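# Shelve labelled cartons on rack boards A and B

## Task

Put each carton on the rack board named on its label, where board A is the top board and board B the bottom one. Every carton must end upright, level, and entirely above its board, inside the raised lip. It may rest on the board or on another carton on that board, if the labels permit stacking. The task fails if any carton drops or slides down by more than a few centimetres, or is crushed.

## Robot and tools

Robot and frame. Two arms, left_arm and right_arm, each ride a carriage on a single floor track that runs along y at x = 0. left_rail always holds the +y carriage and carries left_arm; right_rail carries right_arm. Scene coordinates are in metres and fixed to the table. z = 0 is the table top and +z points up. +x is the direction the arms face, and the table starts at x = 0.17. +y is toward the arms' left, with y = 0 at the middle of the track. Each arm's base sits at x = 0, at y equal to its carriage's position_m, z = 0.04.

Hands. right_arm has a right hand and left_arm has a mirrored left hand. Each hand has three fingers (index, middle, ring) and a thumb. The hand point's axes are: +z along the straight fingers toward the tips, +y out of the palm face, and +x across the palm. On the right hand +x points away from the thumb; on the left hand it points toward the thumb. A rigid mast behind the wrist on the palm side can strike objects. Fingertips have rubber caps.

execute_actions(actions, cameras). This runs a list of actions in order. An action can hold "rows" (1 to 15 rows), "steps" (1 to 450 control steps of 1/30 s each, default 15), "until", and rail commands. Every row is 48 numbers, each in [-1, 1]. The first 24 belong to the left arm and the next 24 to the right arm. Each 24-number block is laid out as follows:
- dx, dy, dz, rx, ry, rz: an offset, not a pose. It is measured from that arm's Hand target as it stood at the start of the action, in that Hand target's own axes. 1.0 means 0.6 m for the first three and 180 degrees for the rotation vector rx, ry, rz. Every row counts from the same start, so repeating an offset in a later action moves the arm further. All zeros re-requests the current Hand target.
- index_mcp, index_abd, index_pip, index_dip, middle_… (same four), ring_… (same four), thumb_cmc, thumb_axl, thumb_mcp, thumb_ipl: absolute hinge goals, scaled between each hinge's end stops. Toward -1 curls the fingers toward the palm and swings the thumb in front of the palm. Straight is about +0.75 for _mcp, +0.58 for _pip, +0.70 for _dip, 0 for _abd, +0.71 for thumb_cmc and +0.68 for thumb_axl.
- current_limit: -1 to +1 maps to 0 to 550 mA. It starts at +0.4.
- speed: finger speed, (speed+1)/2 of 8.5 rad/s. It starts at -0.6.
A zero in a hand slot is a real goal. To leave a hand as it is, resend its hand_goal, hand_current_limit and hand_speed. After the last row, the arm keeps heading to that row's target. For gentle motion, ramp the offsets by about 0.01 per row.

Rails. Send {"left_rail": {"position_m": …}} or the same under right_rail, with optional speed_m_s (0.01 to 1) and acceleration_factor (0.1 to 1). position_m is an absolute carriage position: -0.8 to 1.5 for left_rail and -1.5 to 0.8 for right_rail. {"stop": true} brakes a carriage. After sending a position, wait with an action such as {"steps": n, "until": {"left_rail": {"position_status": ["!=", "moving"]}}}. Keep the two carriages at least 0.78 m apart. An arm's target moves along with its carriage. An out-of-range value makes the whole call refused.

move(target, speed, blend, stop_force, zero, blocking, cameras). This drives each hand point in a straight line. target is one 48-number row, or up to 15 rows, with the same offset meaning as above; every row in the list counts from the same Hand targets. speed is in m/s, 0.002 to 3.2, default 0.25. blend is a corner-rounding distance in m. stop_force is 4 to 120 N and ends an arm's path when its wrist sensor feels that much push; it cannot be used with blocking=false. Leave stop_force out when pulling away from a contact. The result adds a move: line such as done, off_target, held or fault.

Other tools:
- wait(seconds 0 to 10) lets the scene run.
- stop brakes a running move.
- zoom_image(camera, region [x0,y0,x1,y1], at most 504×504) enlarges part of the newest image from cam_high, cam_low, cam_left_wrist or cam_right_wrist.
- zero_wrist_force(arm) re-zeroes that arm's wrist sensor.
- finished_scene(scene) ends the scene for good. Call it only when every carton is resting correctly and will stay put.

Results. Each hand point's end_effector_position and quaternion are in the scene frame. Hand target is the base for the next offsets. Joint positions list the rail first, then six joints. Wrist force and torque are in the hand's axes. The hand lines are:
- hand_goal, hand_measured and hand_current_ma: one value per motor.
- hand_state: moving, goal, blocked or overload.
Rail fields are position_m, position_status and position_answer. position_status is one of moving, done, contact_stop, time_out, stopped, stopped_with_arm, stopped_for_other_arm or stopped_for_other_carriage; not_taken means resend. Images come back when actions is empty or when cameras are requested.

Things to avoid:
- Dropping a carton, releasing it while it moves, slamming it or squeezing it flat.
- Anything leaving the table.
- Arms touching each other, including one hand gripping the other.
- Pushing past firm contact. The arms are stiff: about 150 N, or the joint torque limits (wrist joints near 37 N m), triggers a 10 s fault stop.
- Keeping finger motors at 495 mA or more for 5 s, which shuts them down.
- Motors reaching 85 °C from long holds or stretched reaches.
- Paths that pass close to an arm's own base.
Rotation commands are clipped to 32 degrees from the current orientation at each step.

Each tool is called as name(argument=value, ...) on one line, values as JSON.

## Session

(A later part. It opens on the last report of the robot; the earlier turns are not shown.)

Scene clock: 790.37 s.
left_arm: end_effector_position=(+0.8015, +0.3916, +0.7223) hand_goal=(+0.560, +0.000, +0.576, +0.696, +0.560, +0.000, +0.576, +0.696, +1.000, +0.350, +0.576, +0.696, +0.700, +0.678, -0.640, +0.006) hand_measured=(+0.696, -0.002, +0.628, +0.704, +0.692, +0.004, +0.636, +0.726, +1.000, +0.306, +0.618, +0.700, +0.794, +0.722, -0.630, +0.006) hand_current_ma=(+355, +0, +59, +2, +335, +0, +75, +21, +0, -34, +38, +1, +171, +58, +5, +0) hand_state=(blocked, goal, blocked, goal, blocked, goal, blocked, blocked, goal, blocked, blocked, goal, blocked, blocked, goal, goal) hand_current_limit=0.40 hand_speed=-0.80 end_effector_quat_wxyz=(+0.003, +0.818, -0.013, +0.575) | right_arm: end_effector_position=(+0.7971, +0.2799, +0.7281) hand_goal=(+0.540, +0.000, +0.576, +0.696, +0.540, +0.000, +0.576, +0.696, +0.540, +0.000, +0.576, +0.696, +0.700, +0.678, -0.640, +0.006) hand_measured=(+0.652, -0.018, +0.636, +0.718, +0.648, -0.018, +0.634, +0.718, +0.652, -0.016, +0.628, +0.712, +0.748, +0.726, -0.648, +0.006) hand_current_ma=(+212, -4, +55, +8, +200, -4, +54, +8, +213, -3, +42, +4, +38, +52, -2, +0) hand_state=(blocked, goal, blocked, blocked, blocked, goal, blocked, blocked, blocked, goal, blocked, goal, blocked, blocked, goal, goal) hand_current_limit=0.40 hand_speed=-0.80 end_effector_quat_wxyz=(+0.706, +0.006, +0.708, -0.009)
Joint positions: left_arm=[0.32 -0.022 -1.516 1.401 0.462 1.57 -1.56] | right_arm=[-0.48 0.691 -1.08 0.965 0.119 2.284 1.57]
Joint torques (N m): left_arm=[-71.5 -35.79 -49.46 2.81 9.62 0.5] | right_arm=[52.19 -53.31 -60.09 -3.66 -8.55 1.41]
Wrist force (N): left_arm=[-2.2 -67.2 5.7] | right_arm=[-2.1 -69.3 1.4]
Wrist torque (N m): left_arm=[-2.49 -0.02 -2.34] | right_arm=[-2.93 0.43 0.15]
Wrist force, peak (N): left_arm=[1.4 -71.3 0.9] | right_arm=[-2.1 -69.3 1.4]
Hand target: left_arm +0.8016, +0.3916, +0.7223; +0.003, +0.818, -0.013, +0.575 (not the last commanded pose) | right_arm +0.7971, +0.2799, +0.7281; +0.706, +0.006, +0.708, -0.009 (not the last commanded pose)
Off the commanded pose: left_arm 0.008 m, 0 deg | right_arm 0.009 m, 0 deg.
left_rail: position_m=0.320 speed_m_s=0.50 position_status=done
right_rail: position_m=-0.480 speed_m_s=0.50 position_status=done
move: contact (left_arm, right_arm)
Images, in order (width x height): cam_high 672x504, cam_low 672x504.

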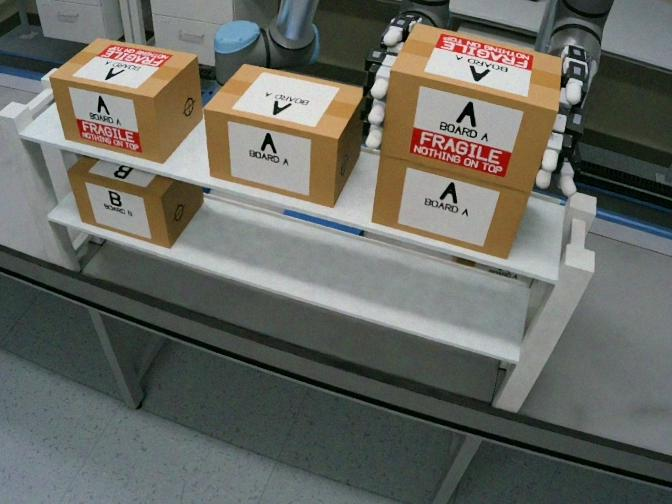

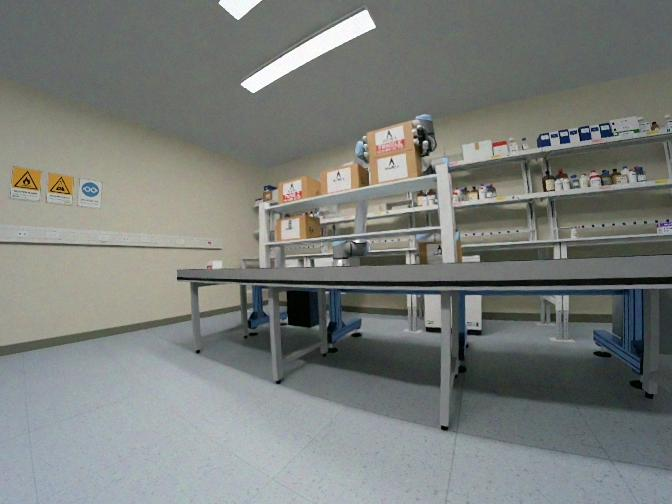

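zoom_image(camera="cam_high", region=[490, 150, 560, 220])

zoom_image(camera="cam_high", region=[360, 110, 430, 180])

Scaled by 7.200 from the camera's 672x504 image, which has a finer 960x720 frame.

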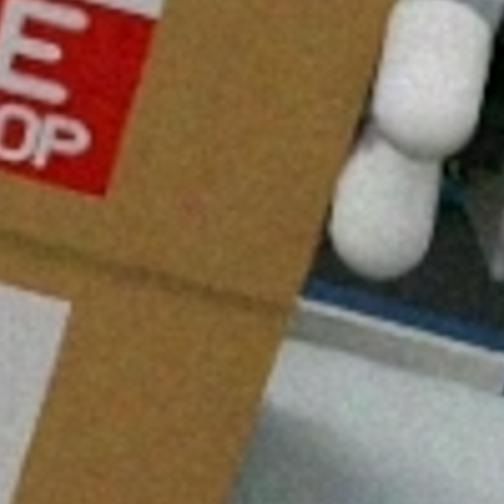

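Scaled by 7.200 from the camera's 672x504 image, which has a finer 960x720 frame.

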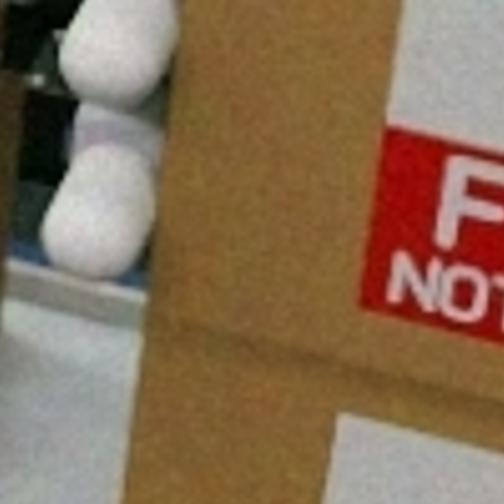

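move(target=[0,-0.02,0,0,0,0,0.68,0,0.576,0.696,0.68,0,0.576,0.696,1.0,0.35,0.576,0.696,0.85,0.678,-0.5,0.005,0.4,-0.8,0,-0.02,0,0,0,0,0.68,0,0.576,0.696,0.68,0,0.576,0.696,0.68,0,0.576,0.696,0.85,0.678,-0.5,0.005,0.4,-0.8], speed=0.01, cameras=["cam_high"])

move(target=[[0,-0.004,0,0,0,0,0.68,0,0.576,0.696,0.68,0,0.576,0.696,1.0,0.35,0.576,0.696,0.85,0.678,-0.5,0.005,0.4,-0.8,0,-0.004,0,0,0,0,0.68,0,0.576,0.696,0.68,0,0.576,0.696,0.68,0,0.576,0.696,0.85,0.678,-0.5,0.005,0.4,-0.8],[0.04704,-0.0045,-0.01693,0,0,0,0.68,0,0.576,0.696,0.68,0,0.576,0.696,1.0,0.35,0.576,0.696,0.85,0.678,-0.5,0.005,0.4,-0.8,-0.04999,-0.0042,-0.00013,0,0,0,0.68,0,0.576,0.696,0.68,0,0.576,0.696,0.68,0,0.576,0.696,0.85,0.678,-0.5,0.005,0.4,-0.8],[-0.13882,0.02342,-0.53398,0,0,0,0.68,0,0.576,0.696,0.68,0,0.576,0.696,1.0,0.35,0.576,0.696,0.85,0.678,-0.5,0.005,0.4,-0.8,-0.04844,-0.03019,-0.5496,0,0,0,0.68,0,0.576,0.696,0.68,0,0.576,0.696,0.68,0,0.576,0.696,0.85,0.678,-0.5,0.005,0.4,-0.8]], speed=[0.03, 0.06, 0.15], cameras=["cam_high", "cam_low"])

Scene clock: 794.63 s.
left_arm: end_effector_position=(+0.8018, +0.4035, +0.7224) hand_goal=(+0.680, +0.000, +0.576, +0.696, +0.680, +0.000, +0.576, +0.696, +1.000, +0.350, +0.576, +0.696, +0.850, +0.678, -0.500, +0.006) hand_measured=(+0.682, -0.004, +0.580, +0.698, +0.680, +0.002, +0.578, +0.698, +1.000, +0.328, +0.582, +0.700, +0.856, +0.682, -0.512, +0.006) hand_current_ma=(+0, +0, +0, +0, +0, +0, +0, +0, +0, -10, +1, +0, +1, +1, -6, +0) hand_state=(goal, goal, goal, goal, goal, goal, goal, goal, goal, blocked, goal, goal, goal, goal, goal, goal) hand_current_limit=0.40 hand_speed=-0.80 end_effector_quat_wxyz=(+0.003, +0.818, -0.013, +0.575) | right_arm: end_effector_position=(+0.7968, +0.2680, +0.7282) hand_goal=(+0.680, +0.000, +0.576, +0.696, +0.680, +0.000, +0.576, +0.696, +0.680, +0.000, +0.576, +0.696, +0.850, +0.678, -0.500, +0.006) hand_measured=(+0.682, -0.012, +0.580, +0.700, +0.682, -0.014, +0.578, +0.698, +0.682, -0.012, +0.578, +0.698, +0.848, +0.682, -0.510, +0.006) hand_current_ma=(+0, -2, +0, +0, +0, -2, +0, +0, +0, -2, +0, +0, +0, +0, -2, +0) hand_state=(goal, goal, goal, goal, goal, goal, goal, goal, goal, goal, goal, goal, goal, goal, goal, goal) hand_current_limit=0.40 hand_speed=-0.80 end_effector_quat_wxyz=(+0.706, +0.006, +0.708, -0.009)
Joint positions: left_arm=[0.32 -0.001 -1.51 1.394 0.463 1.59 -1.553] | right_arm=[-0.48 0.681 -1.098 0.993 0.11 2.273 1.57]
Joint torques (N m): left_arm=[15.06 -30.18 -48.25 2.64 2.07 2.8] | right_arm=[-13.55 -92.02 -33.24 -3.99 -3.02 -2.15]
Wrist force (N): left_arm=[-3.0 7.5 1.6] | right_arm=[-6.8 -0.8 3.7]
Wrist torque (N m): left_arm=[0.97 0.30 -0.70] | right_arm=[-0.57 0.63 -0.74]
Wrist force, peak (N): left_arm=[-1.9 -67.5 5.1] | right_arm=[-2.3 -69.6 1.3]
Hand target: left_arm +0.8019, +0.4036, +0.7224; +0.003, +0.818, -0.013, +0.575 | right_arm +0.7968, +0.2679, +0.7282; +0.706, +0.006, +0.708, -0.009
Off the commanded pose: left_arm 0.000 m, 0 deg | right_arm 0.000 m, 0 deg.
left_rail: position_m=0.320 speed_m_s=0.50 position_status=done
right_rail: position_m=-0.480 speed_m_s=0.50 position_status=done
move: done
Images, in order (width x height): cam_high 672x504.

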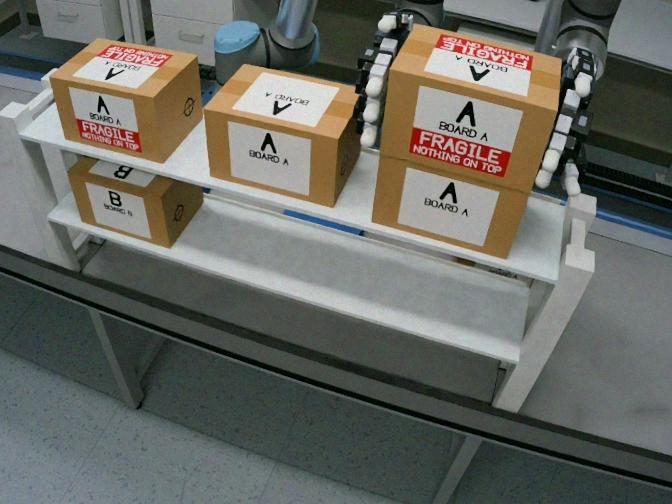

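Scene clock: 798.60 s.
left_arm: end_effector_position=(+0.4720, +0.3974, +0.7527) hand_goal=(+0.680, +0.000, +0.576, +0.696, +0.680, +0.000, +0.576, +0.696, +1.000, +0.350, +0.576, +0.696, +0.850, +0.678, -0.500, +0.006) hand_measured=(+0.682, -0.004, +0.580, +0.698, +0.678, +0.002, +0.578, +0.698, +1.000, +0.328, +0.582, +0.700, +0.854, +0.682, -0.512, +0.006) hand_current_ma=(+0, +0, +0, +0, +0, +0, +0, +0, +0, -9, +1, +0, +1, +1, -6, +0) hand_state=(goal, goal, goal, goal, goal, goal, goal, goal, goal, blocked, goal, goal, goal, goal, goal, goal) hand_current_limit=0.40 hand_speed=-0.80 end_effector_quat_wxyz=(+0.003, +0.818, -0.013, +0.575) | right_arm: end_effector_position=(+0.4669, +0.2569, +0.7584) hand_goal=(+0.680, +0.000, +0.576, +0.696, +0.680, +0.000, +0.576, +0.696, +0.680, +0.000, +0.576, +0.696, +0.850, +0.678, -0.500, +0.006) hand_measured=(+0.682, -0.012, +0.578, +0.700, +0.682, -0.014, +0.578, +0.698, +0.682, -0.012, +0.578, +0.698, +0.848, +0.682, -0.508, +0.006) hand_current_ma=(+0, -2, +0, +0, +0, -2, +0, +0, +0, -2, +0, +0, +0, +0, -2, +0) hand_state=(goal, goal, goal, goal, goal, goal, goal, goal, goal, goal, goal, goal, goal, goal, goal, goal) hand_current_limit=0.40 hand_speed=-0.80 end_effector_quat_wxyz=(+0.706, +0.006, +0.708, -0.009)
Joint positions: left_arm=[0.32 -0.028 -2.041 1.754 0.634 1.565 -1.562] | right_arm=[-0.48 0.996 -1.406 1.351 0.062 2.588 1.572]
Joint torques (N m): left_arm=[-17.47 -11.19 -32.2 2.92 -2.44 -2.15] | right_arm=[12.57 -67.68 -32.47 -3.16 3.41 -2.09]
Wrist force (N): left_arm=[-2.8 7.4 1.7] | right_arm=[-7.5 -1.4 3.9]
Wrist torque (N m): left_arm=[0.95 0.29 -0.67] | right_arm=[-0.64 0.69 -0.80]
Wrist force, peak (N): left_arm=[-3.1 7.9 1.6] | right_arm=[-7.5 -1.6 5.8]
Hand target: left_arm +0.4720, +0.3974, +0.7527; +0.003, +0.818, -0.013, +0.575 | right_arm +0.4669, +0.2569, +0.7584; +0.706, +0.006, +0.708, -0.009
Off the commanded pose: left_arm 0.000 m, 0 deg | right_arm 0.000 m, 0 deg.
left_rail: position_m=0.320 speed_m_s=0.50 position_status=done
right_rail: position_m=-0.480 speed_m_s=0.50 position_status=done
move: done
Images, in order (width x height): cam_high 672x504, cam_low 672x504.

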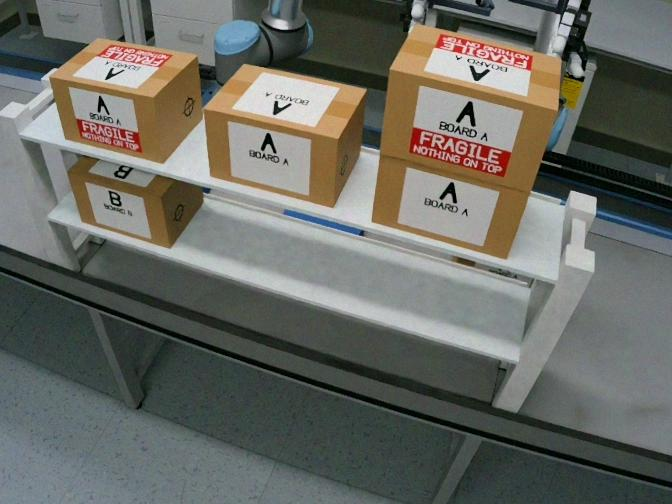

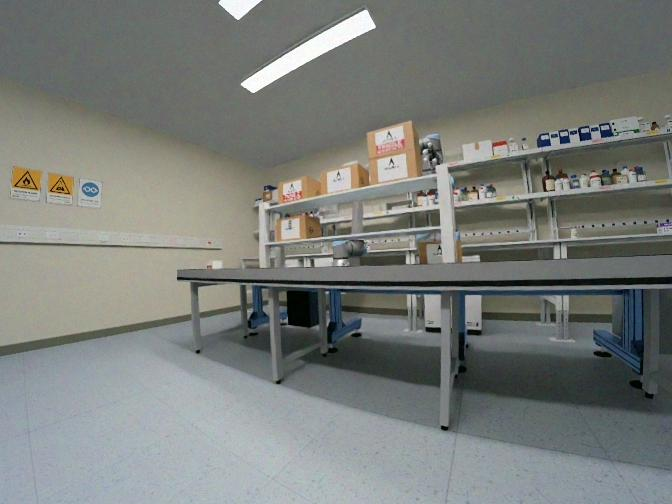

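zoom_image(camera="cam_high", region=[430, 220, 570, 360])

zoom_image(camera="cam_low", region=[400, 210, 480, 290])

Scaled by 3.600 from the camera's 672x504 image, which has a finer 960x720 frame.

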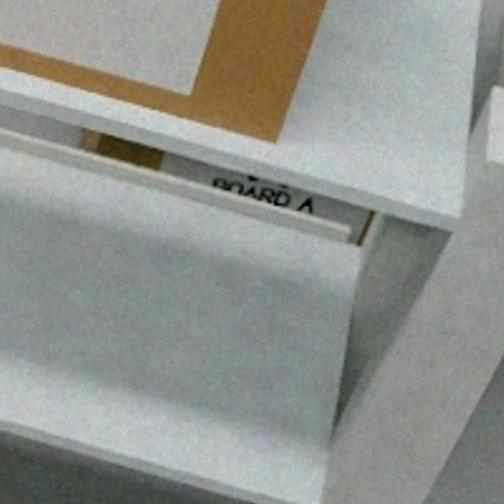

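Scaled by 6.300 from the camera's 672x504 image, which has a finer 960x720 frame.

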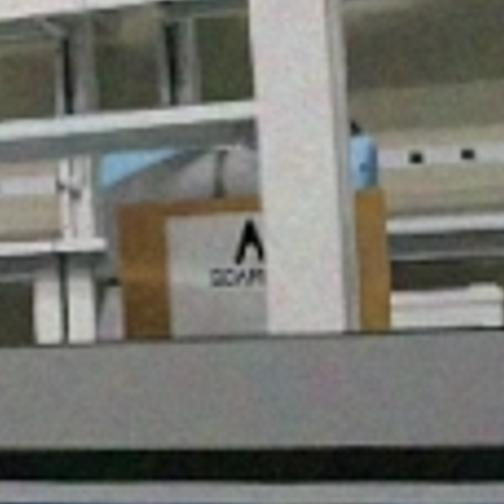

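move(target=[-0.54242,-0.35477,0.16784,0.05174,-0.00055,-0.01862,0.68,0,0.576,0.696,0.68,0,0.576,0.696,1.0,0.35,0.576,0.696,0.85,0.678,-0.5,0.005,0.4,-0.8,0.56294,0.19631,0.04903,-0.05388,-0.00023,-0.00014,0.68,0,0.576,0.696,0.68,0,0.576,0.696,0.68,0,0.576,0.696,0.85,0.678,-0.5,0.005,0.4,-0.8], speed=0.15, cameras=["cam_low", "cam_left_wrist", "cam_right_wrist"])

Scene clock: 808.10 s.
left_arm: end_effector_position=(+0.4615, +0.6140, +0.4146) hand_goal=(+0.680, +0.000, +0.576, +0.696, +0.680, +0.000, +0.576, +0.696, +1.000, +0.350, +0.576, +0.696, +0.850, +0.678, -0.500, +0.006) hand_measured=(+0.682, -0.004, +0.578, +0.698, +0.678, +0.002, +0.578, +0.698, +1.000, +0.328, +0.582, +0.700, +0.854, +0.680, -0.512, +0.006) hand_current_ma=(+0, +0, +0, +0, +0, +0, +0, +0, +0, -9, +1, +0, +1, +0, -6, +0) hand_state=(goal, goal, goal, goal, goal, goal, goal, goal, goal, blocked, goal, goal, goal, goal, goal, goal) hand_current_limit=0.40 hand_speed=-0.80 end_effector_quat_wxyz=(-0.047, +0.816, +0.057, +0.573) | right_arm: end_effector_position=(+0.4976, +0.3728, +0.4201) hand_goal=(+0.680, +0.000, +0.576, +0.696, +0.680, +0.000, +0.576, +0.696, +0.680, +0.000, +0.576, +0.696, +0.850, +0.678, -0.500, +0.006) hand_measured=(+0.682, -0.012, +0.578, +0.700, +0.682, -0.012, +0.578, +0.698, +0.682, -0.010, +0.578, +0.698, +0.848, +0.682, -0.508, +0.006) hand_current_ma=(+0, -2, +0, +0, +0, -2, +0, +0, +0, -2, +0, +0, +0, +0, -2, +0) hand_state=(goal, goal, goal, goal, goal, goal, goal, goal, goal, goal, goal, goal, goal, goal, goal, goal) hand_current_limit=0.40 hand_speed=-0.80 end_effector_quat_wxyz=(+0.704, -0.054, +0.706, +0.051)
Joint positions: left_arm=[0.32 0.569 -1.759 2.18 -0.044 1.962 -1.411] | right_arm=[-0.48 0.997 -1.148 1.622 -0.469 2.42 1.571]
Joint torques (N m): left_arm=[14.11 -5.68 -30.53 -4.83 2.5 2.84] | right_arm=[-14.68 -60.58 -28.13 -3.48 -2.86 -3.2]
Wrist force (N): left_arm=[-2.6 7.7 1.1] | right_arm=[-7.0 -1.2 4.0]
Wrist torque (N m): left_arm=[1.04 0.28 -0.70] | right_arm=[-0.63 0.64 -0.76]
Wrist force, peak (N): left_arm=[-2.3 8.3 1.8] | right_arm=[-8.8 -1.7 3.7]
Hand target: left_arm +0.4615, +0.6141, +0.4146; -0.047, +0.816, +0.057, +0.573 | right_arm +0.4977, +0.3728, +0.4201; +0.704, -0.054, +0.706, +0.051
Off the commanded pose: left_arm 0.000 m, 0 deg | right_arm 0.000 m, 0 deg.
left_rail: position_m=0.320 speed_m_s=0.50 position_status=done
right_rail: position_m=-0.480 speed_m_s=0.50 position_status=done
move: done
Images, in order (width x height): cam_low 672x504, cam_left_wrist 672x504, cam_right_wrist 672x504.

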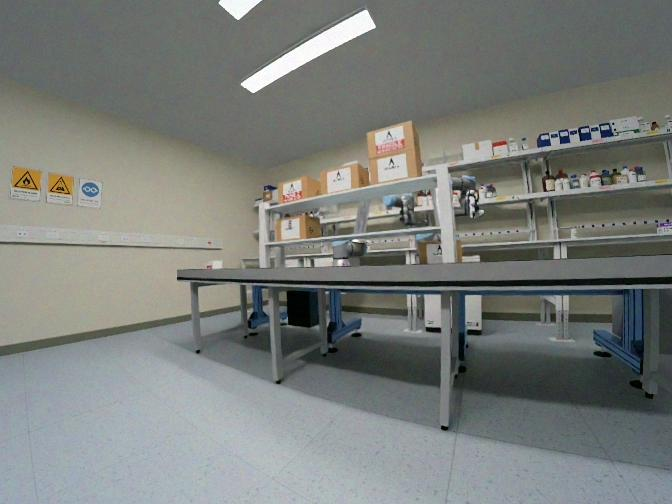

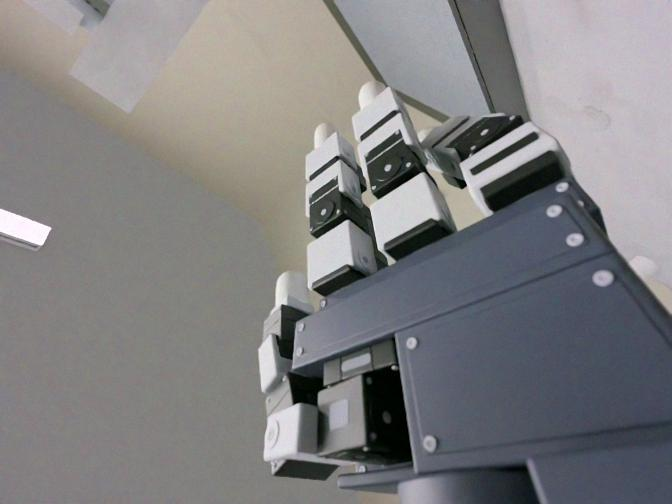

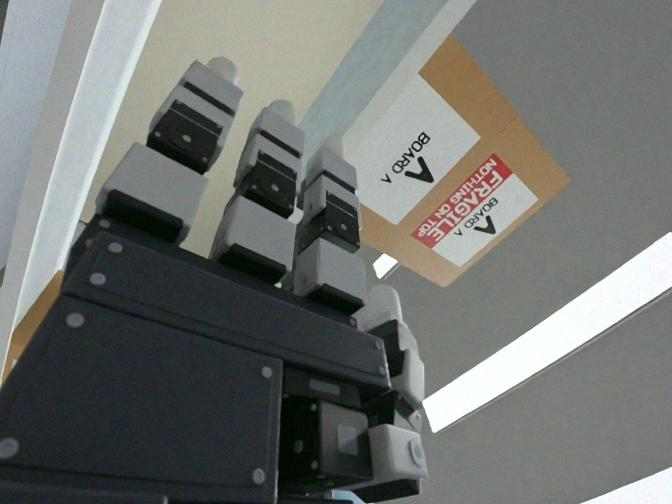

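execute_actions(actions=[], cameras=["cam_high", "cam_low"])

zoom_image(camera="cam_high", region=[440, 245, 500, 305])

zoom_image(camera="cam_high", region=[495, 255, 555, 315])

zoom_image(camera="cam_low", region=[410, 230, 470, 275])

Scene clock: 809.23 s.
left_arm: end_effector_position=(+0.4615, +0.6141, +0.4146) hand_goal=(+0.680, +0.000, +0.576, +0.696, +0.680, +0.000, +0.576, +0.696, +1.000, +0.350, +0.576, +0.696, +0.850, +0.678, -0.500, +0.006) hand_measured=(+0.682, -0.004, +0.578, +0.698, +0.678, +0.002, +0.578, +0.698, +1.000, +0.328, +0.582, +0.700, +0.854, +0.680, -0.512, +0.006) hand_current_ma=(+0, +0, +0, +0, +0, +0, +0, +0, +0, -9, +1, +0, +1, +0, -6, +0) hand_state=(goal, goal, goal, goal, goal, goal, goal, goal, goal, blocked, goal, goal, goal, goal, goal, goal) hand_current_limit=0.40 hand_speed=-0.80 end_effector_quat_wxyz=(-0.047, +0.816, +0.057, +0.573) | right_arm: end_effector_position=(+0.4977, +0.3728, +0.4201) hand_goal=(+0.680, +0.000, +0.576, +0.696, +0.680, +0.000, +0.576, +0.696, +0.680, +0.000, +0.576, +0.696, +0.850, +0.678, -0.500, +0.006) hand_measured=(+0.682, -0.012, +0.578, +0.700, +0.682, -0.012, +0.578, +0.698, +0.682, -0.010, +0.578, +0.698, +0.848, +0.682, -0.508, +0.006) hand_current_ma=(+0, -2, +0, +0, +0, -2, +0, +0, +0, -2, +0, +0, +0, +0, -2, +0) hand_state=(goal, goal, goal, goal, goal, goal, goal, goal, goal, goal, goal, goal, goal, goal, goal, goal) hand_current_limit=0.40 hand_speed=-0.80 end_effector_quat_wxyz=(+0.704, -0.054, +0.706, +0.051)
Joint positions: left_arm=[0.32 0.569 -1.759 2.18 -0.044 1.962 -1.411] | right_arm=[-0.48 0.997 -1.148 1.622 -0.469 2.42 1.571]
Joint velocities: within noise
Joint torques (N m): left_arm=[14.97 -7.69 -30.58 -4.36 2.53 2.91] | right_arm=[-13.3 -60.4 -28.49 -3.5 -2.95 -3.2]
Motor temperatures (°C): left_arm=[28 23 30 28 35 30] | right_arm=[25 25 30 32 31 33]
Wrist force (N): left_arm=[-2.7 8.1 1.4] | right_arm=[-7.4 -1.5 4.2]
Wrist torque (N m): left_arm=[1.05 0.31 -0.72] | right_arm=[-0.68 0.69 -0.80]
Wrist force, peak (N): left_arm=[-2.5 8.2 1.5] | right_arm=[-7.9 -1.7 4.4]
Hand target: left_arm +0.4615, +0.6141, +0.4146; -0.047, +0.816, +0.057, +0.573 | right_arm +0.4977, +0.3728, +0.4201; +0.704, -0.054, +0.706, +0.051
Off the commanded pose: left_arm 0.000 m, 0 deg | right_arm 0.000 m, 0 deg.
left_rail: position_m=0.320 speed_m_s=0.50 position_status=done
right_rail: position_m=-0.480 speed_m_s=0.50 position_status=done
Images, in order (width x height): cam_high 672x504, cam_low 672x504.

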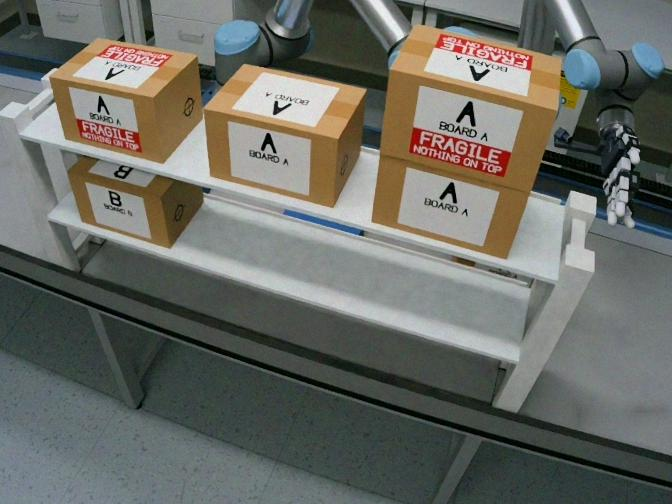

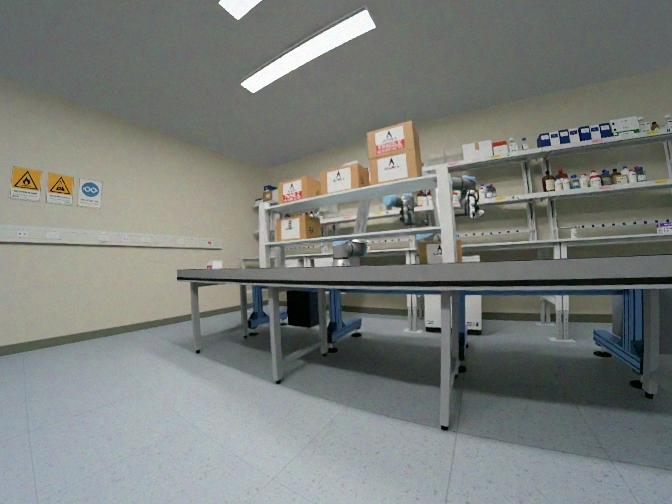

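Scaled by 8.400 from the camera's 672x504 image, which has a finer 960x720 frame.

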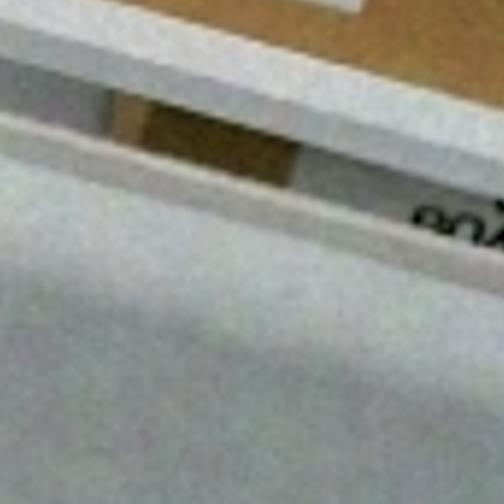

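Scaled by 8.400 from the camera's 672x504 image, which has a finer 960x720 frame.

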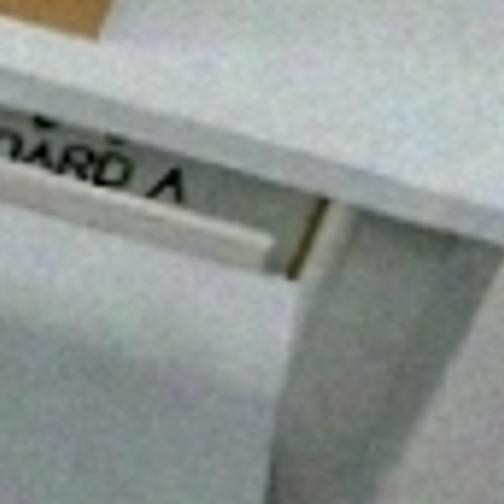

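Scaled by 8.400 from the camera's 672x504 image, which has a finer 960x720 frame.

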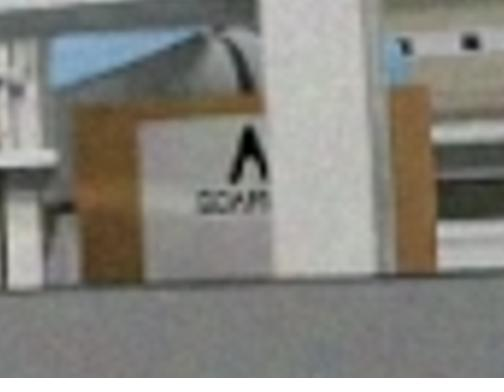

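move(target=[-0.43012,0.0052,0.15467,0,0,0,0.68,0,0.576,0.696,0.68,0,0.576,0.696,1.0,0.35,0.576,0.696,0.85,0.678,-0.5,0.005,0.4,-0.8,0.45713,0.00184,0.00123,0,0,0,0.68,0,0.576,0.696,0.68,0,0.576,0.696,0.68,0,0.576,0.696,0.85,0.678,-0.5,0.005,0.4,-0.8], speed=0.06, stop_force=12, cameras=["cam_high", "cam_low", "cam_right_wrist", "cam_left_wrist"])

Scene clock: 819.90 s.
left_arm: end_effector_position=(+0.4612, +0.6137, +0.1403) hand_goal=(+0.680, +0.000, +0.576, +0.696, +0.680, +0.000, +0.576, +0.696, +1.000, +0.350, +0.576, +0.696, +0.850, +0.678, -0.500, +0.006) hand_measured=(+0.682, -0.004, +0.578, +0.698, +0.678, +0.002, +0.578, +0.698, +1.000, +0.328, +0.582, +0.700, +0.854, +0.680, -0.512, +0.006) hand_current_ma=(+0, +0, +0, +0, +0, +0, +0, +0, +0, -9, +1, +0, +1, +0, -6, +0) hand_state=(goal, goal, goal, goal, goal, goal, goal, goal, goal, blocked, goal, goal, goal, goal, goal, goal) hand_current_limit=0.40 hand_speed=-0.80 end_effector_quat_wxyz=(-0.047, +0.816, +0.058, +0.573) | right_arm: end_effector_position=(+0.4975, +0.3728, +0.1458) hand_goal=(+0.680, +0.000, +0.576, +0.696, +0.680, +0.000, +0.576, +0.696, +0.680, +0.000, +0.576, +0.696, +0.850, +0.678, -0.500, +0.006) hand_measured=(+0.682, -0.012, +0.578, +0.700, +0.682, -0.012, +0.578, +0.698, +0.682, -0.010, +0.578, +0.698, +0.848, +0.682, -0.508, +0.006) hand_current_ma=(+0, -2, +0, +0, +0, -2, +0, +0, +0, -2, +0, +0, +0, +0, -2, +0) hand_state=(goal, goal, goal, goal, goal, goal, goal, goal, goal, goal, goal, goal, goal, goal, goal, goal) hand_current_limit=0.40 hand_speed=-0.80 end_effector_quat_wxyz=(+0.704, -0.054, +0.706, +0.051)
Joint positions: left_arm=[0.32 0.568 -1.348 2.425 -0.701 1.961 -1.411] | right_arm=[-0.48 0.997 -0.863 1.749 -0.88 2.42 1.571]
Joint torques (N m): left_arm=[-19.5 -22.82 -13.2 -4.25 1.17 -1.73] | right_arm=[10.17 -70.38 -17.72 -3.65 1.8 -3.13]
Wrist force (N): left_arm=[-2.6 7.4 0.8] | right_arm=[-7.3 -1.3 4.0]
Wrist torque (N m): left_arm=[1.02 0.26 -0.69] | right_arm=[-0.63 0.68 -0.78]
Wrist force, peak (N): left_arm=[-2.8 8.2 1.3] | right_arm=[-8.3 -1.4 4.2]
Hand target: left_arm +0.4612, +0.6137, +0.1403; -0.047, +0.816, +0.057, +0.573 | right_arm +0.4975, +0.3728, +0.1458; +0.704, -0.054, +0.706, +0.051
Off the commanded pose: left_arm 0.000 m, 0 deg | right_arm 0.000 m, 0 deg.
left_rail: position_m=0.320 speed_m_s=0.50 position_status=done
right_rail: position_m=-0.480 speed_m_s=0.50 position_status=done
move: done

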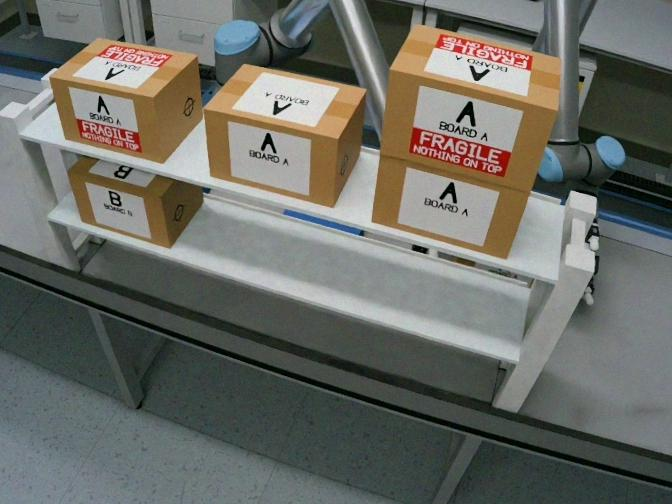

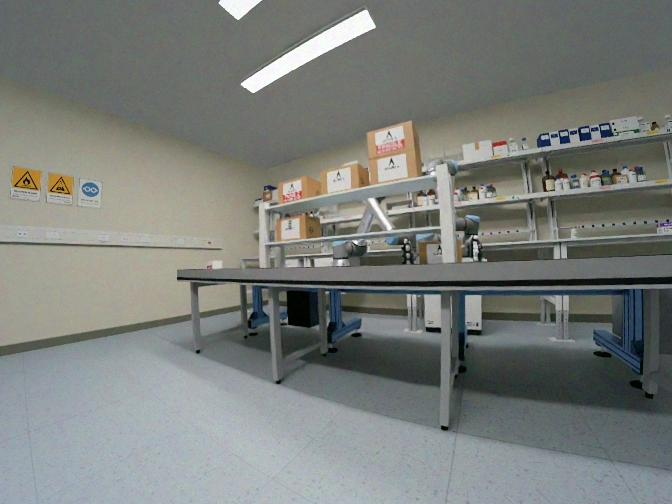

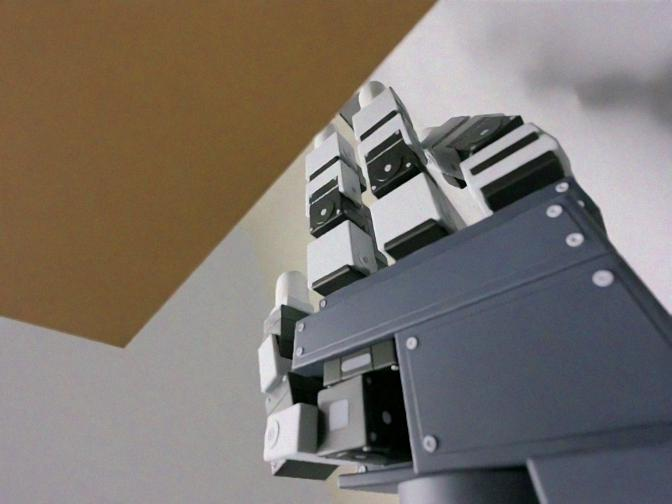

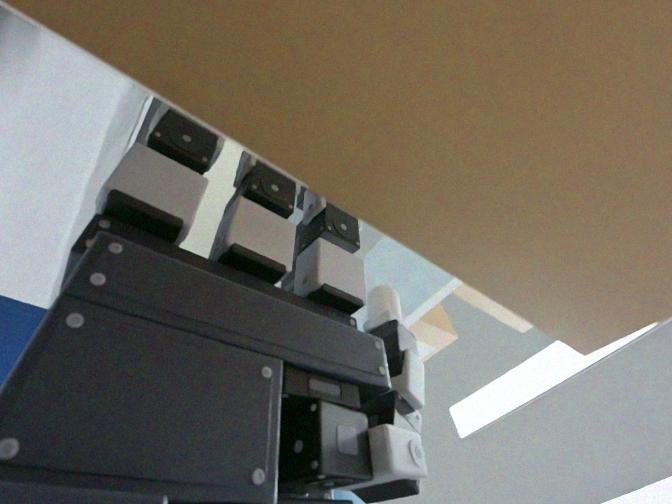

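move(target=[0,0.06,0,0,0,0,0.56,0,0.576,0.696,0.56,0,0.576,0.696,1.0,0.35,0.576,0.696,0.70,0.678,-0.64,0.005,0.4,-0.8,0,0.06,0,0,0,0,0.54,0,0.576,0.696,0.54,0,0.576,0.696,0.54,0,0.576,0.696,0.70,0.678,-0.64,0.005,0.4,-0.8], speed=0.04, stop_force=6)

move(target=[0,0.05,0,0,0,0,0.56,0,0.576,0.696,0.56,0,0.576,0.696,1.0,0.35,0.576,0.696,0.70,0.678,-0.64,0.005,0.4,-0.8,0,0.05,0,0,0,0,0.54,0,0.576,0.696,0.54,0,0.576,0.696,0.54,0,0.576,0.696,0.70,0.678,-0.64,0.005,0.4,-0.8], speed=0.008, stop_force=5, cameras=["cam_left_wrist", "cam_right_wrist"])

Scene clock: 822.80 s.
left_arm: end_effector_position=(+0.4665, +0.5781, +0.1400) hand_goal=(+0.560, +0.000, +0.576, +0.696, +0.560, +0.000, +0.576, +0.696, +1.000, +0.350, +0.576, +0.696, +0.700, +0.678, -0.640, +0.006) hand_measured=(+0.562, -0.004, +0.578, +0.698, +0.562, -0.002, +0.578, +0.698, +1.000, +0.338, +0.578, +0.700, +0.702, +0.680, -0.642, +0.006) hand_current_ma=(+0, +0, +0, +0, +0, +0, +0, +0, +0, -3, +0, +0, +0, +0, +0, +0) hand_state=(goal, goal, goal, goal, goal, goal, goal, goal, goal, goal, goal, goal, goal, goal, goal, goal) hand_current_limit=0.40 hand_speed=-0.80 end_effector_quat_wxyz=(-0.047, +0.816, +0.057, +0.573) | right_arm: end_effector_position=(+0.4922, +0.4084, +0.1457) hand_goal=(+0.540, +0.000, +0.576, +0.696, +0.540, +0.000, +0.576, +0.696, +0.540, +0.000, +0.576, +0.696, +0.700, +0.678, -0.640, +0.006) hand_measured=(+0.556, -0.012, +0.582, +0.700, +0.556, -0.012, +0.582, +0.698, +0.556, -0.010, +0.582, +0.698, +0.704, +0.680, -0.642, +0.006) hand_current_ma=(+5, -2, +1, +0, +4, -2, +1, +0, +5, -1, +1, +0, +0, +0, +0, +0) hand_state=(goal, goal, goal, goal, goal, goal, goal, goal, goal, goal, goal, goal, goal, goal, goal, goal) hand_current_limit=0.40 hand_speed=-0.80 end_effector_quat_wxyz=(+0.704, -0.054, +0.706, +0.051)
Joint positions: left_arm=[0.32 0.472 -1.386 2.48 -0.73 1.871 -1.448] | right_arm=[-0.48 1.027 -0.828 1.675 -0.842 2.45 1.571]
Joint torques (N m): left_arm=[-18.45 -45.46 -13.06 -4.33 -2.23 -2.91] | right_arm=[13.84 -74.43 -40.64 0.66 2.21 3.18]
Wrist force (N): left_arm=[-2.6 7.8 1.2] | right_arm=[-7.5 -4.0 4.9]
Wrist torque (N m): left_arm=[1.06 0.29 -0.41] | right_arm=[-0.44 0.66 -0.88]
Wrist force, peak (N): left_arm=[-2.5 8.3 1.3] | right_arm=[-7.6 -4.1 5.1]
Hand target: left_arm +0.4665, +0.5781, +0.1400; -0.047, +0.816, +0.057, +0.573 | right_arm +0.4922, +0.4084, +0.1457; +0.704, -0.054, +0.706, +0.051
Off the commanded pose: left_arm 0.000 m, 0 deg | right_arm 0.000 m, 0 deg.
left_rail: position_m=0.320 speed_m_s=0.50 position_status=done
right_rail: position_m=-0.480 speed_m_s=0.50 position_status=done
move: done

Scene clock: 825.87 s.
left_arm: end_effector_position=(+0.4688, +0.5630, +0.1398) hand_goal=(+0.560, +0.000, +0.576, +0.696, +0.560, +0.000, +0.576, +0.696, +1.000, +0.350, +0.576, +0.696, +0.700, +0.678, -0.640, +0.006) hand_measured=(+0.596, -0.004, +0.596, +0.700, +0.604, -0.002, +0.602, +0.704, +1.000, +0.338, +0.578, +0.700, +0.702, +0.680, -0.642, +0.006) hand_current_ma=(+33, +0, +10, +0, +49, +0, +16, +2, +0, -3, +0, +0, +0, +0, +0, +0) hand_state=(blocked, goal, blocked, goal, blocked, goal, blocked, goal, goal, goal, goal, goal, goal, goal, goal, goal) hand_current_limit=0.40 hand_speed=-0.80 end_effector_quat_wxyz=(-0.047, +0.816, +0.057, +0.573) | right_arm: end_effector_position=(+0.4902, +0.4219, +0.1456) hand_goal=(+0.540, +0.000, +0.576, +0.696, +0.540, +0.000, +0.576, +0.696, +0.540, +0.000, +0.576, +0.696, +0.700, +0.678, -0.640, +0.006) hand_measured=(+0.586, -0.010, +0.598, +0.700, +0.584, -0.010, +0.598, +0.702, +0.586, -0.008, +0.596, +0.700, +0.702, +0.680, -0.642, +0.006) hand_current_ma=(+38, -1, +8, +0, +36, -1, +8, +1, +38, -1, +7, +0, +0, +0, +0, +0) hand_state=(blocked, goal, blocked, goal, blocked, goal, blocked, goal, blocked, goal, blocked, goal, goal, goal, goal, goal) hand_current_limit=0.40 hand_speed=-0.80 end_effector_quat_wxyz=(+0.704, -0.054, +0.706, +0.051)
Joint positions: left_arm=[0.32 0.427 -1.402 2.502 -0.741 1.829 -1.464] | right_arm=[-0.48 1.038 -0.815 1.647 -0.827 2.461 1.571]
Joint torques (N m): left_arm=[12 -16.86 -27.18 2.37 3.69 1.91] | right_arm=[-8.97 -98.77 -21.11 -3.89 -4.99 3.14]
Wrist force (N): left_arm=[-2.7 4.1 -0.2] | right_arm=[-7.0 -6.4 4.9]
Wrist torque (N m): left_arm=[1.38 0.28 -0.41] | right_arm=[-0.22 0.65 -0.90]
Wrist force, peak (N): left_arm=[-2.7 7.8 1.5] | right_arm=[-7.5 -9.1 4.7]
Hand target: left_arm +0.4688, +0.5630, +0.1398; -0.047, +0.816, +0.057, +0.573 (not the last commanded pose) | right_arm +0.4902, +0.4219, +0.1456; +0.704, -0.054, +0.706, +0.051 (not the last commanded pose)
Off the commanded pose: left_arm 0.015 m, 0 deg | right_arm 0.016 m, 0 deg.
left_rail: position_m=0.320 speed_m_s=0.50 position_status=done
right_rail: position_m=-0.480 speed_m_s=0.50 position_status=done
move: contact (left_arm, right_arm)
Images, in order (width x height): cam_left_wrist 672x504, cam_right_wrist 672x504.

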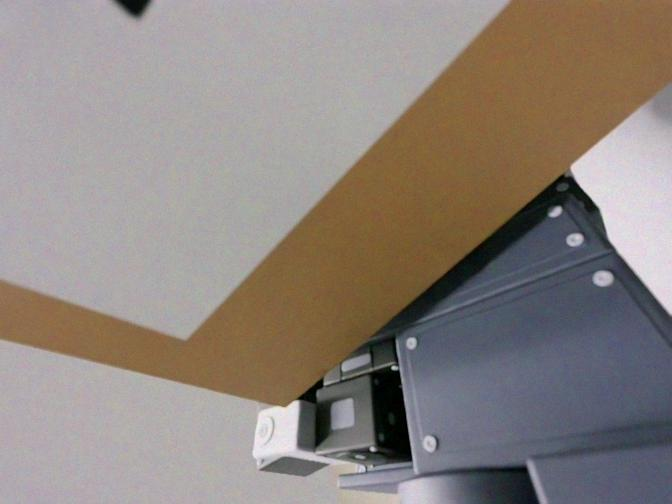

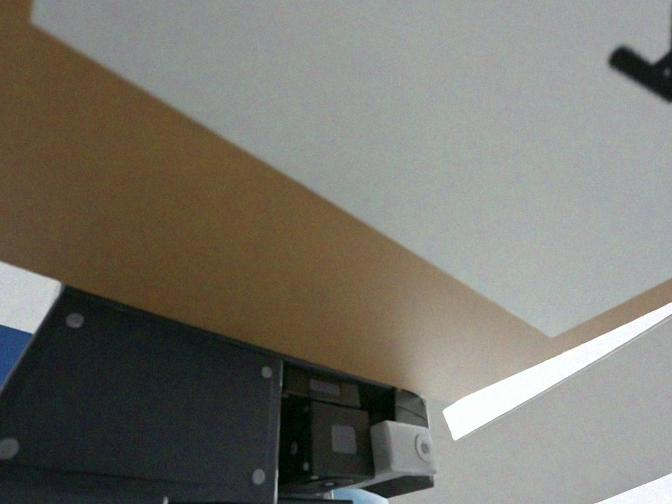

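move(target=[0,0.035,0,0,0,0,0.56,0,0.576,0.696,0.56,0,0.576,0.696,1.0,0.35,0.576,0.696,0.70,0.678,-0.64,0.005,0.4,-0.8,0,0.035,0,0,0,0,0.54,0,0.576,0.696,0.54,0,0.576,0.696,0.54,0,0.576,0.696,0.70,0.678,-0.64,0.005,0.4,-0.8], speed=0.006, stop_force=22)

wait(seconds=0.2)

Scene clock: 832.53 s.
left_arm: end_effector_position=(+0.4706, +0.5503, +0.1397) hand_goal=(+0.560, +0.000, +0.576, +0.696, +0.560, +0.000, +0.576, +0.696, +1.000, +0.350, +0.576, +0.696, +0.700, +0.678, -0.640, +0.006) hand_measured=(+0.654, -0.002, +0.632, +0.710, +0.658, -0.002, +0.636, +0.716, +1.000, +0.332, +0.592, +0.700, +0.730, +0.676, -0.642, +0.006) hand_current_ma=(+185, +0, +67, +6, +202, +0, +74, +10, +0, -7, +6, +0, +23, +0, +0, +0) hand_state=(blocked, goal, blocked, goal, blocked, goal, blocked, goal, goal, goal, goal, goal, blocked, goal, goal, goal) hand_current_limit=0.40 hand_speed=-0.80 end_effector_quat_wxyz=(-0.047, +0.816, +0.058, +0.573) | right_arm: end_effector_position=(+0.4879, +0.4372, +0.1455) hand_goal=(+0.540, +0.000, +0.576, +0.696, +0.540, +0.000, +0.576, +0.696, +0.540, +0.000, +0.576, +0.696, +0.700, +0.678, -0.640, +0.006) hand_measured=(+0.668, -0.006, +0.638, +0.714, +0.664, -0.008, +0.638, +0.714, +0.668, -0.006, +0.634, +0.712, +0.734, +0.702, -0.650, +0.006) hand_current_ma=(+272, -1, +59, +5, +258, -1, +60, +6, +273, +0, +52, +4, +18, +14, -2, +0) hand_state=(blocked, goal, blocked, goal, blocked, goal, blocked, goal, blocked, goal, blocked, goal, blocked, blocked, goal, goal) hand_current_limit=0.40 hand_speed=-0.80 end_effector_quat_wxyz=(+0.704, -0.054, +0.706, +0.051)
Joint positions: left_arm=[0.32 0.387 -1.415 2.52 -0.749 1.792 -1.478] | right_arm=[-0.48 1.05 -0.799 1.614 -0.81 2.473 1.571]
Joint torques (N m): left_arm=[2.21 -13.76 -22.28 2.56 9.05 2.06] | right_arm=[4.38 -101.46 -28.15 -5.15 -10.78 2.91]
Wrist force (N): left_arm=[2.0 -17.1 -4.6] | right_arm=[-6.3 -24.5 7.1]
Wrist torque (N m): left_arm=[1.51 -0.40 -0.21] | right_arm=[0.42 0.47 -0.98]
Wrist force, peak (N): left_arm=[2.0 -18.2 -5.5] | right_arm=[-5.6 -29.5 7.3]
Hand target: left_arm +0.4706, +0.5503, +0.1397; -0.047, +0.816, +0.058, +0.573 (not the last commanded pose) | right_arm +0.4879, +0.4372, +0.1455; +0.704, -0.054, +0.706, +0.051 (not the last commanded pose)
Off the commanded pose: left_arm 0.008 m, 0 deg | right_arm 0.005 m, 0 deg.
left_rail: position_m=0.320 speed_m_s=0.50 position_status=done
right_rail: position_m=-0.480 speed_m_s=0.50 position_status=done
move: contact (left_arm, right_arm)

Scene clock: 832.73 s.
left_arm: end_effector_position=(+0.4706, +0.5503, +0.1397) hand_goal=(+0.560, +0.000, +0.576, +0.696, +0.560, +0.000, +0.576, +0.696, +1.000, +0.350, +0.576, +0.696, +0.700, +0.678, -0.640, +0.006) hand_measured=(+0.654, -0.002, +0.632, +0.710, +0.658, -0.002, +0.636, +0.716, +1.000, +0.332, +0.592, +0.700, +0.730, +0.676, -0.642, +0.006) hand_current_ma=(+185, +0, +67, +6, +202, +0, +74, +10, +0, -7, +6, +0, +23, +0, +0, +0) hand_state=(blocked, goal, blocked, goal, blocked, goal, blocked, goal, goal, goal, goal, goal, blocked, goal, goal, goal) hand_current_limit=0.40 hand_speed=-0.80 end_effector_quat_wxyz=(-0.047, +0.816, +0.058, +0.573) | right_arm: end_effector_position=(+0.4879, +0.4372, +0.1455) hand_goal=(+0.540, +0.000, +0.576, +0.696, +0.540, +0.000, +0.576, +0.696, +0.540, +0.000, +0.576, +0.696, +0.700, +0.678, -0.640, +0.006) hand_measured=(+0.668, -0.006, +0.638, +0.714, +0.664, -0.008, +0.638, +0.714, +0.668, -0.006, +0.634, +0.712, +0.734, +0.702, -0.650, +0.006) hand_current_ma=(+272, -1, +59, +5, +258, -1, +60, +6, +273, +0, +52, +4, +18, +14, -2, +0) hand_state=(blocked, goal, blocked, goal, blocked, goal, blocked, goal, blocked, goal, blocked, goal, blocked, blocked, goal, goal) hand_current_limit=0.40 hand_speed=-0.80 end_effector_quat_wxyz=(+0.704, -0.054, +0.706, +0.051)
Joint positions: left_arm=[0.32 0.387 -1.415 2.52 -0.749 1.792 -1.478] | right_arm=[-0.48 1.05 -0.799 1.614 -0.81 2.473 1.571]
Joint torques (N m): left_arm=[2.06 -13.39 -21.79 2.56 9.07 2.23] | right_arm=[2.05 -99.82 -28.78 -5.52 -10.82 2.91]
Wrist force (N): left_arm=[2.0 -16.7 -4.4] | right_arm=[-6.2 -24.3 6.8]
Wrist torque (N m): left_arm=[1.54 -0.40 -0.21] | right_arm=[0.47 0.47 -0.96]
Wrist force, peak (N): left_arm=[2.0 -17.3 -4.6] | right_arm=[-6.2 -24.3 6.8]
Hand target: left_arm +0.4706, +0.5503, +0.1397; -0.047, +0.816, +0.058, +0.573 (not the last commanded pose) | right_arm +0.4879, +0.4372, +0.1455; +0.704, -0.054, +0.706, +0.051 (not the last commanded pose)
Off the commanded pose: left_arm 0.008 m, 0 deg | right_arm 0.005 m, 0 deg.
left_rail: position_m=0.320 speed_m_s=0.50 position_status=done
right_rail: position_m=-0.480 speed_m_s=0.50 position_status=done
wait: 0.20 s

move(target=[0,0.002,0,0,0,0,0.56,0,0.576,0.696,0.56,0,0.576,0.696,1.0,0.35,0.576,0.696,0.70,0.678,-0.64,0.005,0.4,-0.8,0,0.0018,0,0,0,0,0.54,0,0.576,0.696,0.54,0,0.576,0.696,0.54,0,0.576,0.696,0.70,0.678,-0.64,0.005,0.4,-0.8], speed=0.003)

wait(seconds=0.2)

Scene clock: 838.60 s.
left_arm: end_effector_position=(+0.4708, +0.5491, +0.1396) hand_goal=(+0.560, +0.000, +0.576, +0.696, +0.560, +0.000, +0.576, +0.696, +1.000, +0.350, +0.576, +0.696, +0.700, +0.678, -0.640, +0.006) hand_measured=(+0.656, -0.002, +0.632, +0.710, +0.660, -0.002, +0.636, +0.716, +1.000, +0.330, +0.592, +0.700, +0.730, +0.676, -0.642, +0.006) hand_current_ma=(+190, +0, +67, +6, +205, +0, +76, +10, +0, -8, +7, +0, +23, +0, +0, +0) hand_state=(blocked, goal, blocked, goal, blocked, goal, blocked, goal, goal, goal, goal, goal, blocked, goal, goal, goal) hand_current_limit=0.40 hand_speed=-0.80 end_effector_quat_wxyz=(-0.047, +0.816, +0.058, +0.573) | right_arm: end_effector_position=(+0.4878, +0.4382, +0.1455) hand_goal=(+0.540, +0.000, +0.576, +0.696, +0.540, +0.000, +0.576, +0.696, +0.540, +0.000, +0.576, +0.696, +0.700, +0.678, -0.640, +0.006) hand_measured=(+0.678, -0.006, +0.632, +0.710, +0.674, -0.008, +0.634, +0.710, +0.676, -0.006, +0.634, +0.712, +0.746, +0.718, -0.650, +0.006) hand_current_ma=(+324, -1, +48, +3, +307, -1, +51, +4, +313, +0, +52, +4, +34, +38, -3, +0) hand_state=(blocked, goal, blocked, goal, blocked, goal, blocked, goal, blocked, goal, blocked, goal, blocked, blocked, goal, goal) hand_current_limit=0.40 hand_speed=-0.80 end_effector_quat_wxyz=(+0.704, -0.054, +0.706, +0.051)
Joint positions: left_arm=[0.32 0.384 -1.416 2.522 -0.75 1.789 -1.48] | right_arm=[-0.48 1.05 -0.798 1.612 -0.809 2.474 1.571]
Joint torques (N m): left_arm=[-44.02 -38.24 -6.45 -2.42 5.03 -1.27] | right_arm=[42.16 -79.33 -55.81 -1.27 -5.67 1.84]
Wrist force (N): left_arm=[3.9 -43.0 -9.1] | right_arm=[-5.6 -42.8 11.8]
Wrist torque (N m): left_arm=[0.14 -0.53 -0.28] | right_arm=[-0.21 -0.02 -0.84]
Wrist force, peak (N): left_arm=[3.9 -43.0 -9.1] | right_arm=[-5.6 -42.8 11.8]
Hand target: left_arm +0.4708, +0.5491, +0.1396; -0.047, +0.816, +0.058, +0.573 | right_arm +0.4878, +0.4383, +0.1455; +0.704, -0.054, +0.706, +0.051
Off the commanded pose: left_arm 0.000 m, 0 deg | right_arm 0.000 m, 0 deg.
left_rail: position_m=0.320 speed_m_s=0.50 position_status=done
right_rail: position_m=-0.480 speed_m_s=0.50 position_status=done
move: done

Scene clock: 838.80 s.
left_arm: end_effector_position=(+0.4708, +0.5491, +0.1396) hand_goal=(+0.560, +0.000, +0.576, +0.696, +0.560, +0.000, +0.576, +0.696, +1.000, +0.350, +0.576, +0.696, +0.700, +0.678, -0.640, +0.006) hand_measured=(+0.656, -0.002, +0.632, +0.710, +0.660, -0.002, +0.636, +0.716, +1.000, +0.330, +0.592, +0.700, +0.730, +0.676, -0.642, +0.006) hand_current_ma=(+190, +0, +67, +6, +205, +0, +76, +10, +0, -8, +7, +0, +23, +0, +0, +0) hand_state=(blocked, goal, blocked, goal, blocked, goal, blocked, goal, goal, goal, goal, goal, blocked, goal, goal, goal) hand_current_limit=0.40 hand_speed=-0.80 end_effector_quat_wxyz=(-0.047, +0.816, +0.058, +0.573) | right_arm: end_effector_position=(+0.4878, +0.4383, +0.1455) hand_goal=(+0.540, +0.000, +0.576, +0.696, +0.540, +0.000, +0.576, +0.696, +0.540, +0.000, +0.576, +0.696, +0.700, +0.678, -0.640, +0.006) hand_measured=(+0.678, -0.006, +0.632, +0.710, +0.676, -0.008, +0.632, +0.710, +0.676, -0.006, +0.634, +0.712, +0.746, +0.718, -0.650, +0.006) hand_current_ma=(+324, -1, +48, +3, +307, -1, +50, +4, +312, +0, +51, +4, +34, +38, -3, +0) hand_state=(blocked, goal, blocked, goal, blocked, goal, blocked, goal, blocked, goal, blocked, goal, blocked, blocked, goal, goal) hand_current_limit=0.40 hand_speed=-0.80 end_effector_quat_wxyz=(+0.704, -0.054, +0.706, +0.051)
Joint positions: left_arm=[0.32 0.384 -1.416 2.522 -0.75 1.789 -1.48] | right_arm=[-0.48 1.051 -0.798 1.612 -0.809 2.474 1.571]
Joint torques (N m): left_arm=[-43.52 -36.62 -7.04 -2.73 5.68 -1.21] | right_arm=[43.95 -79.8 -56.77 -1.34 -6.05 1.75]
Wrist force (N): left_arm=[3.2 -44.6 -9.1] | right_arm=[-5.8 -44.9 11.8]
Wrist torque (N m): left_arm=[0.02 -0.48 -0.32] | right_arm=[-0.29 0.01 -0.78]
Wrist force, peak (N): left_arm=[3.2 -44.6 -9.1] | right_arm=[-5.9 -44.8 12.3]
Hand target: left_arm +0.4708, +0.5491, +0.1396; -0.047, +0.816, +0.058, +0.573 | right_arm +0.4878, +0.4383, +0.1455; +0.704, -0.054, +0.706, +0.051
Off the commanded pose: left_arm 0.000 m, 0 deg | right_arm 0.000 m, 0 deg.
left_rail: position_m=0.320 speed_m_s=0.50 position_status=done
right_rail: position_m=-0.480 speed_m_s=0.50 position_status=done
wait: 0.20 s


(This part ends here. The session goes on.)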